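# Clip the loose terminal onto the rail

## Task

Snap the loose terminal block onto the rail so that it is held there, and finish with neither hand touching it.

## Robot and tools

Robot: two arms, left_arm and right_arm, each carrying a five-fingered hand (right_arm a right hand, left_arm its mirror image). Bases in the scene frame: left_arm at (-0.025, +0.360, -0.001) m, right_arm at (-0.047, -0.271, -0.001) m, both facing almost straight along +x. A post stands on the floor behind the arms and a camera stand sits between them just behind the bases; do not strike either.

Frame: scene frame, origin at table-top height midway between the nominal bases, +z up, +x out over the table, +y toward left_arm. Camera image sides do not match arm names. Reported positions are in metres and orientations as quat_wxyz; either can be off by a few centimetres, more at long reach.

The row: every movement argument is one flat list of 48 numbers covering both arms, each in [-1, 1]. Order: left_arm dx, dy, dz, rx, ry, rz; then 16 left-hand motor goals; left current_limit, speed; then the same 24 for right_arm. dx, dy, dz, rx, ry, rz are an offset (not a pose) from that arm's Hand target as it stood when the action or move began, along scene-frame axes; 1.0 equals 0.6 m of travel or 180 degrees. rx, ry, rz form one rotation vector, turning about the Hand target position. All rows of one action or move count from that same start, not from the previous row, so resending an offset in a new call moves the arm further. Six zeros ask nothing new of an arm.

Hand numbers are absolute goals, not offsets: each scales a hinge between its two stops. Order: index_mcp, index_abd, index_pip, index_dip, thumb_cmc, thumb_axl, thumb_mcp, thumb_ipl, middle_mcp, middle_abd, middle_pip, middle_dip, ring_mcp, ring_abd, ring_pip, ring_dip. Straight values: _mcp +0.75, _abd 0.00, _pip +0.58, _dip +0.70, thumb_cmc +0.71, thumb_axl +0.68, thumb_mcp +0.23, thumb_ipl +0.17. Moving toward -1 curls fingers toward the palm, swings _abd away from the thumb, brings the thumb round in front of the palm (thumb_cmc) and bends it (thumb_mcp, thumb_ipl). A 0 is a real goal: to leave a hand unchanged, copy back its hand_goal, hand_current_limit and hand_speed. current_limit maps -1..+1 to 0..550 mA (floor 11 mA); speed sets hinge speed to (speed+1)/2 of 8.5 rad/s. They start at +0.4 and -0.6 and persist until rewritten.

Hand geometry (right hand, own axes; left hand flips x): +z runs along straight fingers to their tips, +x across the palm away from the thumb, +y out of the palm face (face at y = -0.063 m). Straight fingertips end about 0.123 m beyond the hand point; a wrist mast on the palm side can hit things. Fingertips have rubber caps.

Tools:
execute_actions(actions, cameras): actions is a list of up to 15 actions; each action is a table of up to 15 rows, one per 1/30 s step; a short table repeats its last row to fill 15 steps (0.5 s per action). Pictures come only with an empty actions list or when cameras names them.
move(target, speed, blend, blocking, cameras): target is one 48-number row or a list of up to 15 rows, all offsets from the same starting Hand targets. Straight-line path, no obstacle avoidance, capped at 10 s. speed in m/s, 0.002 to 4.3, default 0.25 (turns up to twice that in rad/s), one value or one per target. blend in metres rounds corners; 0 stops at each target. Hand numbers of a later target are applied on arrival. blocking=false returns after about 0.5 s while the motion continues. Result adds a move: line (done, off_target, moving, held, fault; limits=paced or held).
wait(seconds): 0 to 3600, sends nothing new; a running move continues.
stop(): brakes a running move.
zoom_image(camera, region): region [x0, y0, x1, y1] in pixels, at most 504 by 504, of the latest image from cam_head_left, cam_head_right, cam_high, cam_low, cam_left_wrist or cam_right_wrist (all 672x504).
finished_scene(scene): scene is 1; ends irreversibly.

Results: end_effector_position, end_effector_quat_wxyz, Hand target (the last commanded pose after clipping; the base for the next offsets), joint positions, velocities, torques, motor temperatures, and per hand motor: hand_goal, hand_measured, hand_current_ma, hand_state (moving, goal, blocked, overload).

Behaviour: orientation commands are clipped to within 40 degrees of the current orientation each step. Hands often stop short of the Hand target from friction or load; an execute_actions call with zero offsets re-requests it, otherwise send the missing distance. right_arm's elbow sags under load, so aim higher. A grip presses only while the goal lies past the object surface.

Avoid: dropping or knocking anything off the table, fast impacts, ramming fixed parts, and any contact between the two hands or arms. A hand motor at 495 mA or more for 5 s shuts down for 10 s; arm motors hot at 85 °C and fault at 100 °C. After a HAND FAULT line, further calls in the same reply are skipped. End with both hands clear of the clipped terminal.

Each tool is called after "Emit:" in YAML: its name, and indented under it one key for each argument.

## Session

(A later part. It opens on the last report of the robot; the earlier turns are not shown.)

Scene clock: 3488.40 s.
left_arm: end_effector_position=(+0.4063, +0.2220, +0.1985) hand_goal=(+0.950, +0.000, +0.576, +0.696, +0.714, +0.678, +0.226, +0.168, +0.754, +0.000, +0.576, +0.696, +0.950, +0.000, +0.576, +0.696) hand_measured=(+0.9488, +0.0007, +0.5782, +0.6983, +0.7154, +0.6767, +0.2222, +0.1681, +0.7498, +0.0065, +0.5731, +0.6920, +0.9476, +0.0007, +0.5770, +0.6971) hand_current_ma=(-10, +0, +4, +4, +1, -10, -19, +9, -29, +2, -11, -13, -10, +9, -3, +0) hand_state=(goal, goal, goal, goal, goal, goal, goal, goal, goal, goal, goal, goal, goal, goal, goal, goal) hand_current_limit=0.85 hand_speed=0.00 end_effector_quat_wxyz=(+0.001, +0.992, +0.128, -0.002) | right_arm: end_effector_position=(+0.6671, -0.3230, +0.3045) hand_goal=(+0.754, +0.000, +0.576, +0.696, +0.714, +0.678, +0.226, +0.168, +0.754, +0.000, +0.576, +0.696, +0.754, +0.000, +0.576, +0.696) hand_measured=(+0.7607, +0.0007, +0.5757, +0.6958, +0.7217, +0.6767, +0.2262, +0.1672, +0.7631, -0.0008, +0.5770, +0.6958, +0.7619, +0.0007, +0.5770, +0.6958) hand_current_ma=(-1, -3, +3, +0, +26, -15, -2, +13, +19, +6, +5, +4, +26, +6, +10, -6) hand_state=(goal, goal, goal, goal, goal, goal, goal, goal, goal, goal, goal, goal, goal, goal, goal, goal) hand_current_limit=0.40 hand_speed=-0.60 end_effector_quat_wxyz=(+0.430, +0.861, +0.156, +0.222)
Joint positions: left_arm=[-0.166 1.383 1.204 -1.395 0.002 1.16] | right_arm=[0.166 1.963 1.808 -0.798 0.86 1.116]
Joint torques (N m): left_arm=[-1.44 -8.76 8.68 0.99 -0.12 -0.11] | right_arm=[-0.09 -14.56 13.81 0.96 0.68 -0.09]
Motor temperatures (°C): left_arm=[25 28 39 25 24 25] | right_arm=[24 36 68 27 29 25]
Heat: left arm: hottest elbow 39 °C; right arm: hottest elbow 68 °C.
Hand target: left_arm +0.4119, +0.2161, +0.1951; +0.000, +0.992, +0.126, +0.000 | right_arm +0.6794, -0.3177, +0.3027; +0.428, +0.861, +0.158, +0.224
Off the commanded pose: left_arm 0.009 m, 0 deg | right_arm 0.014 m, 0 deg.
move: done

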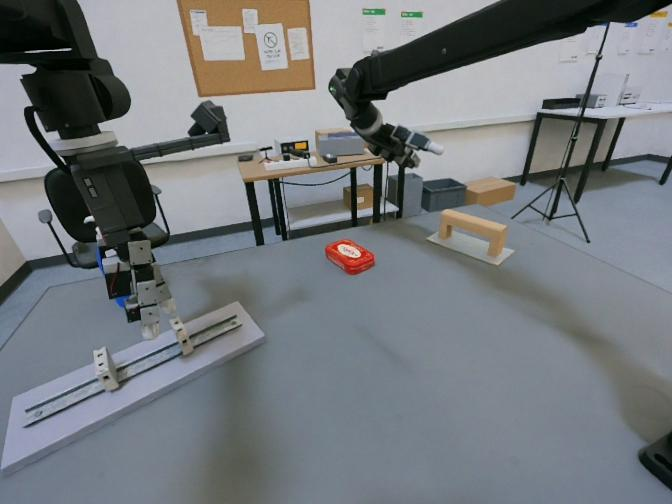

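Emit:
move:
  target:
    - [-0.003,-0.007,0,0,0,0,0.95,0,0.576,0.696,0.714,0.678,0.226,0.168,0.754,0,0.576,0.696,0.95,0,0.576,0.696,0.85,0,0,0,0,0,0,0,0.754,0,0.576,0.696,0.714,0.678,0.226,0.168,0.754,0,0.576,0.696,0.754,0,0.576,0.696,0.4,-0.6]
    - [-0.003,-0.007,-0.0667,0,0,0,0.95,0,0.576,0.696,0.714,0.678,0.226,0.168,0.754,0,0.576,0.696,0.95,0,0.576,0.696,0.85,0,0,0,0,0,0,0,0.754,0,0.576,0.696,0.714,0.678,0.226,0.168,0.754,0,0.576,0.696,0.754,0,0.576,0.696,0.4,-0.6]
  speed: 0.1
  cameras: ["cam_low"]

Emit:
zoom_image:
  camera: "cam_low"
  region: [130, 280, 210, 370]

Scene clock: 3497.77 s.
left_arm: end_effector_position=(+0.4109, +0.2169, +0.1741) hand_goal=(+0.950, +0.000, +0.576, +0.696, +0.714, +0.678, +0.226, +0.168, +0.754, +0.000, +0.576, +0.696, +0.950, +0.000, +0.576, +0.696) hand_measured=(+0.9488, -0.0023, +0.5782, +0.6971, +0.7142, +0.6777, +0.2212, +0.1681, +0.7583, -0.0257, +0.5795, +0.6971, +0.9476, +0.0007, +0.5770, +0.6983) hand_current_ma=(-17, -4, +5, +13, -3, -8, -29, +3, +15, -75, +14, -4, -4, +8, -3, +2) hand_state=(goal, goal, goal, goal, goal, goal, goal, goal, goal, blocked, goal, goal, goal, goal, goal, goal) hand_current_limit=0.85 hand_speed=0.00 end_effector_quat_wxyz=(+0.004, +0.992, +0.128, +0.011) | right_arm: end_effector_position=(+0.6671, -0.3230, +0.3045) hand_goal=(+0.754, +0.000, +0.576, +0.696, +0.714, +0.678, +0.226, +0.168, +0.754, +0.000, +0.576, +0.696, +0.754, +0.000, +0.576, +0.696) hand_measured=(+0.7619, -0.0008, +0.5770, +0.6971, +0.7217, +0.6777, +0.2252, +0.1681, +0.7631, +0.0007, +0.5770, +0.6945, +0.7619, +0.0007, +0.5770, +0.6958) hand_current_ma=(+0, +3, -2, -4, +13, -14, -1, +8, +21, -1, -7, +3, +16, -3, +5, +1) hand_state=(goal, goal, goal, goal, goal, goal, goal, goal, goal, goal, goal, goal, goal, goal, goal, goal) hand_current_limit=0.40 hand_speed=-0.60 end_effector_quat_wxyz=(+0.430, +0.861, +0.156, +0.222)
Joint positions: left_arm=[-0.177 1.394 1.145 -1.299 0.002 1.148] | right_arm=[0.166 1.963 1.808 -0.798 0.86 1.116]
Joint torques (N m): left_arm=[-1.44 -8.06 6.56 1.37 -0.12 -0.12] | right_arm=[-0.03 -14.97 13.76 1.01 0.71 -0.1]
Motor temperatures (°C): left_arm=[25 28 39 25 24 25] | right_arm=[24 36 68 27 29 25]
Heat: left arm: hottest elbow 39 °C; right arm: hottest elbow 68 °C.
Hand target: left_arm +0.4101, +0.2119, +0.1550; +0.000, +0.992, +0.126, +0.000 | right_arm +0.6794, -0.3177, +0.3027; +0.428, +0.861, +0.158, +0.224
Off the commanded pose: left_arm 0.020 m, 1 deg | right_arm 0.014 m, 0 deg.
move: off_target (left_arm)

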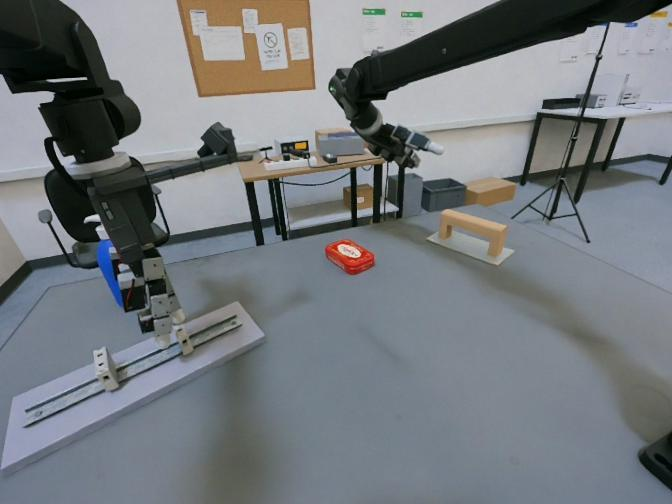

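Scaled by 5.600.

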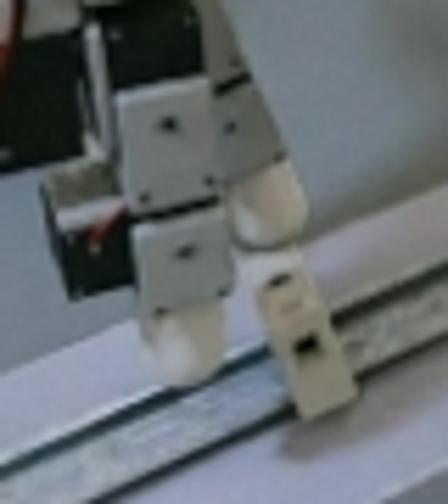

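Emit:
move:
  target: [0,0,0.22,0,0,0,0.95,0,0.576,0.696,0.714,0.678,0.226,0.168,0.754,0,0.576,0.696,0.95,0,0.576,0.696,0.85,0,0,0,0,0,0,0,0.754,0,0.576,0.696,0.714,0.678,0.226,0.168,0.754,0,0.576,0.696,0.754,0,0.576,0.696,0.4,-0.6]
  speed: 0.15
  cameras: ["all"]

Emit:
zoom_image:
  camera: "cam_low"
  region: [80, 305, 210, 400]

Emit:
zoom_image:
  camera: "cam_high"
  region: [250, 130, 310, 190]

Scene clock: 3505.27 s.
left_arm: end_effector_position=(+0.4034, +0.2181, +0.2688) hand_goal=(+0.950, +0.000, +0.576, +0.696, +0.714, +0.678, +0.226, +0.168, +0.754, +0.000, +0.576, +0.696, +0.950, +0.000, +0.576, +0.696) hand_measured=(+0.9476, -0.0023, +0.5782, +0.6971, +0.7154, +0.6777, +0.2212, +0.1681, +0.7498, +0.0051, +0.5731, +0.6932, +0.9476, +0.0036, +0.5770, +0.6983) hand_current_ma=(-10, -3, +7, +10, +5, -12, -18, +9, -24, -2, -7, -8, -14, +14, -7, -2) hand_state=(goal, goal, goal, goal, goal, goal, goal, goal, goal, goal, goal, goal, goal, goal, goal, goal) hand_current_limit=0.85 hand_speed=0.00 end_effector_quat_wxyz=(-0.004, +0.992, +0.128, -0.016) | right_arm: end_effector_position=(+0.6671, -0.3230, +0.3045) hand_goal=(+0.754, +0.000, +0.576, +0.696, +0.714, +0.678, +0.226, +0.168, +0.754, +0.000, +0.576, +0.696, +0.754, +0.000, +0.576, +0.696) hand_measured=(+0.7619, -0.0008, +0.5782, +0.6958, +0.7217, +0.6767, +0.2262, +0.1672, +0.7631, +0.0007, +0.5770, +0.6958, +0.7619, +0.0007, +0.5770, +0.6958) hand_current_ma=(+10, -3, -4, -13, +20, -6, -4, +15, +22, -12, -1, -1, +34, -9, +12, -5) hand_state=(goal, goal, goal, goal, goal, goal, goal, goal, goal, goal, goal, goal, goal, goal, goal, goal) hand_current_limit=0.40 hand_speed=-0.60 end_effector_quat_wxyz=(+0.430, +0.861, +0.156, +0.222)
Joint positions: left_arm=[-0.177 1.379 1.39 -1.614 0.002 1.148] | right_arm=[0.166 1.963 1.808 -0.798 0.86 1.116]
Joint torques (N m): left_arm=[-1.38 -10.23 11.43 0.12 -0.11 -0.11] | right_arm=[0.09 -14.56 13.83 0.96 0.71 -0.07]
Motor temperatures (°C): left_arm=[25 28 39 25 24 25] | right_arm=[24 36 68 27 29 25]
Heat: left arm: hottest elbow 39 °C; right arm: hottest elbow 68 °C.
Hand target: left_arm +0.4101, +0.2119, +0.2871; +0.000, +0.992, +0.126, +0.000 | right_arm +0.6794, -0.3177, +0.3027; +0.428, +0.861, +0.158, +0.224
Off the commanded pose: left_arm 0.020 m, 2 deg | right_arm 0.014 m, 0 deg.
move: off_target (left_arm)
cam_left_wrist: T_world_to_cam=[[-0.90687, 0.42128, 0.01068, 0.24169], [0.26702, 0.5548, 0.78797, -0.50486], [0.32603, 0.71744, -0.61562, -0.00239]] pos_world=[0.35477, 0.17999, 0.39376]
cam_right_wrist: T_world_to_cam=[[-0.58893, -0.73953, 0.32596, 0.08925], [-0.79578, 0.60102, -0.07421, 0.68859], [-0.14102, -0.3031, -0.94247, 0.40642]] pos_world=[0.65785, -0.22467, 0.40505]

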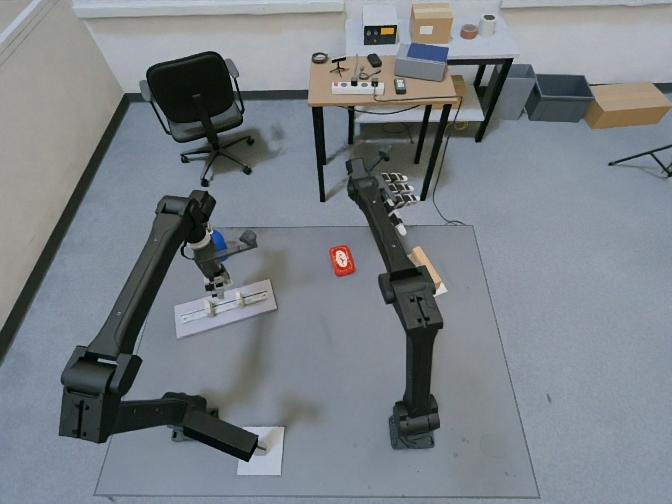

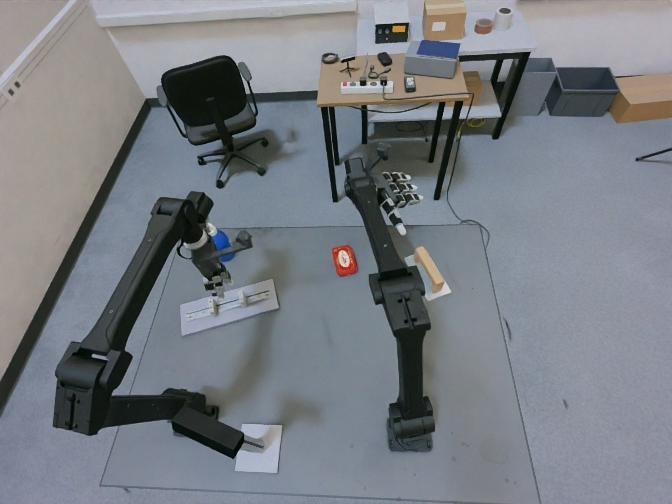

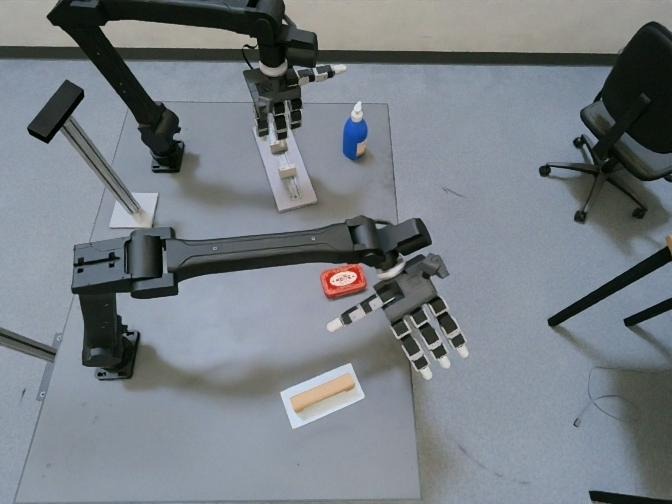

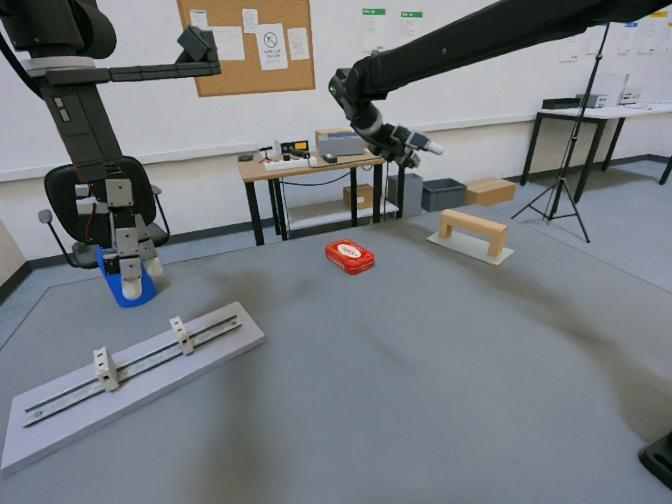

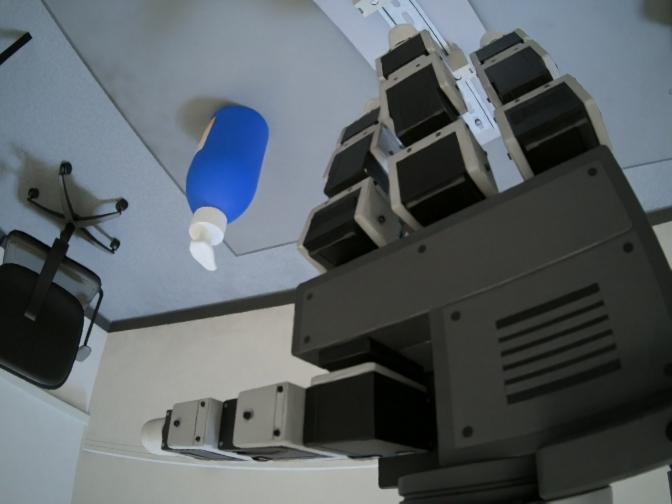

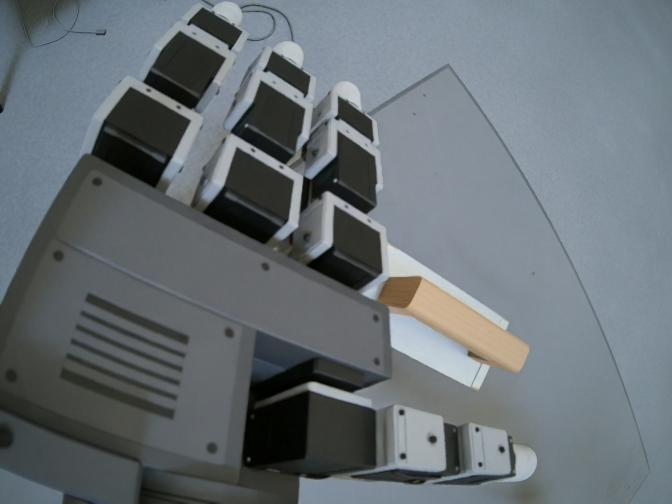

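Scaled by 3.877.

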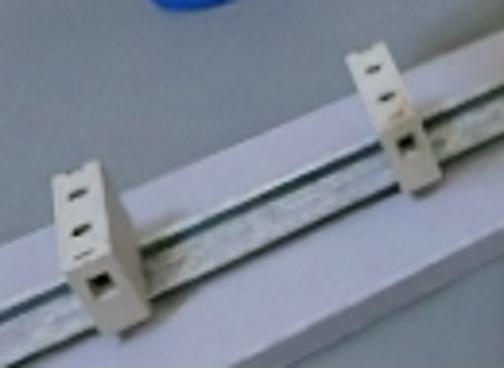

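Scaled by 8.400.

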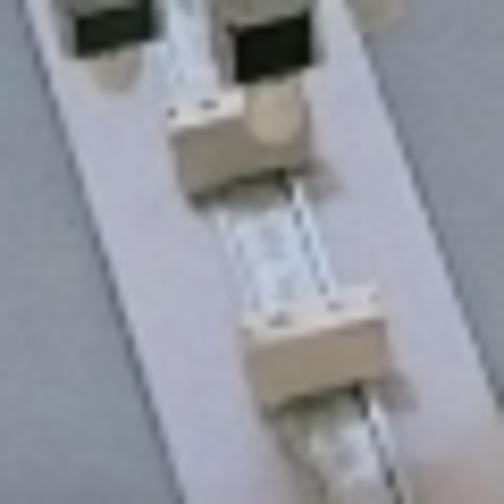

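Emit:
finished_scene:

The scene is finished: the task was done.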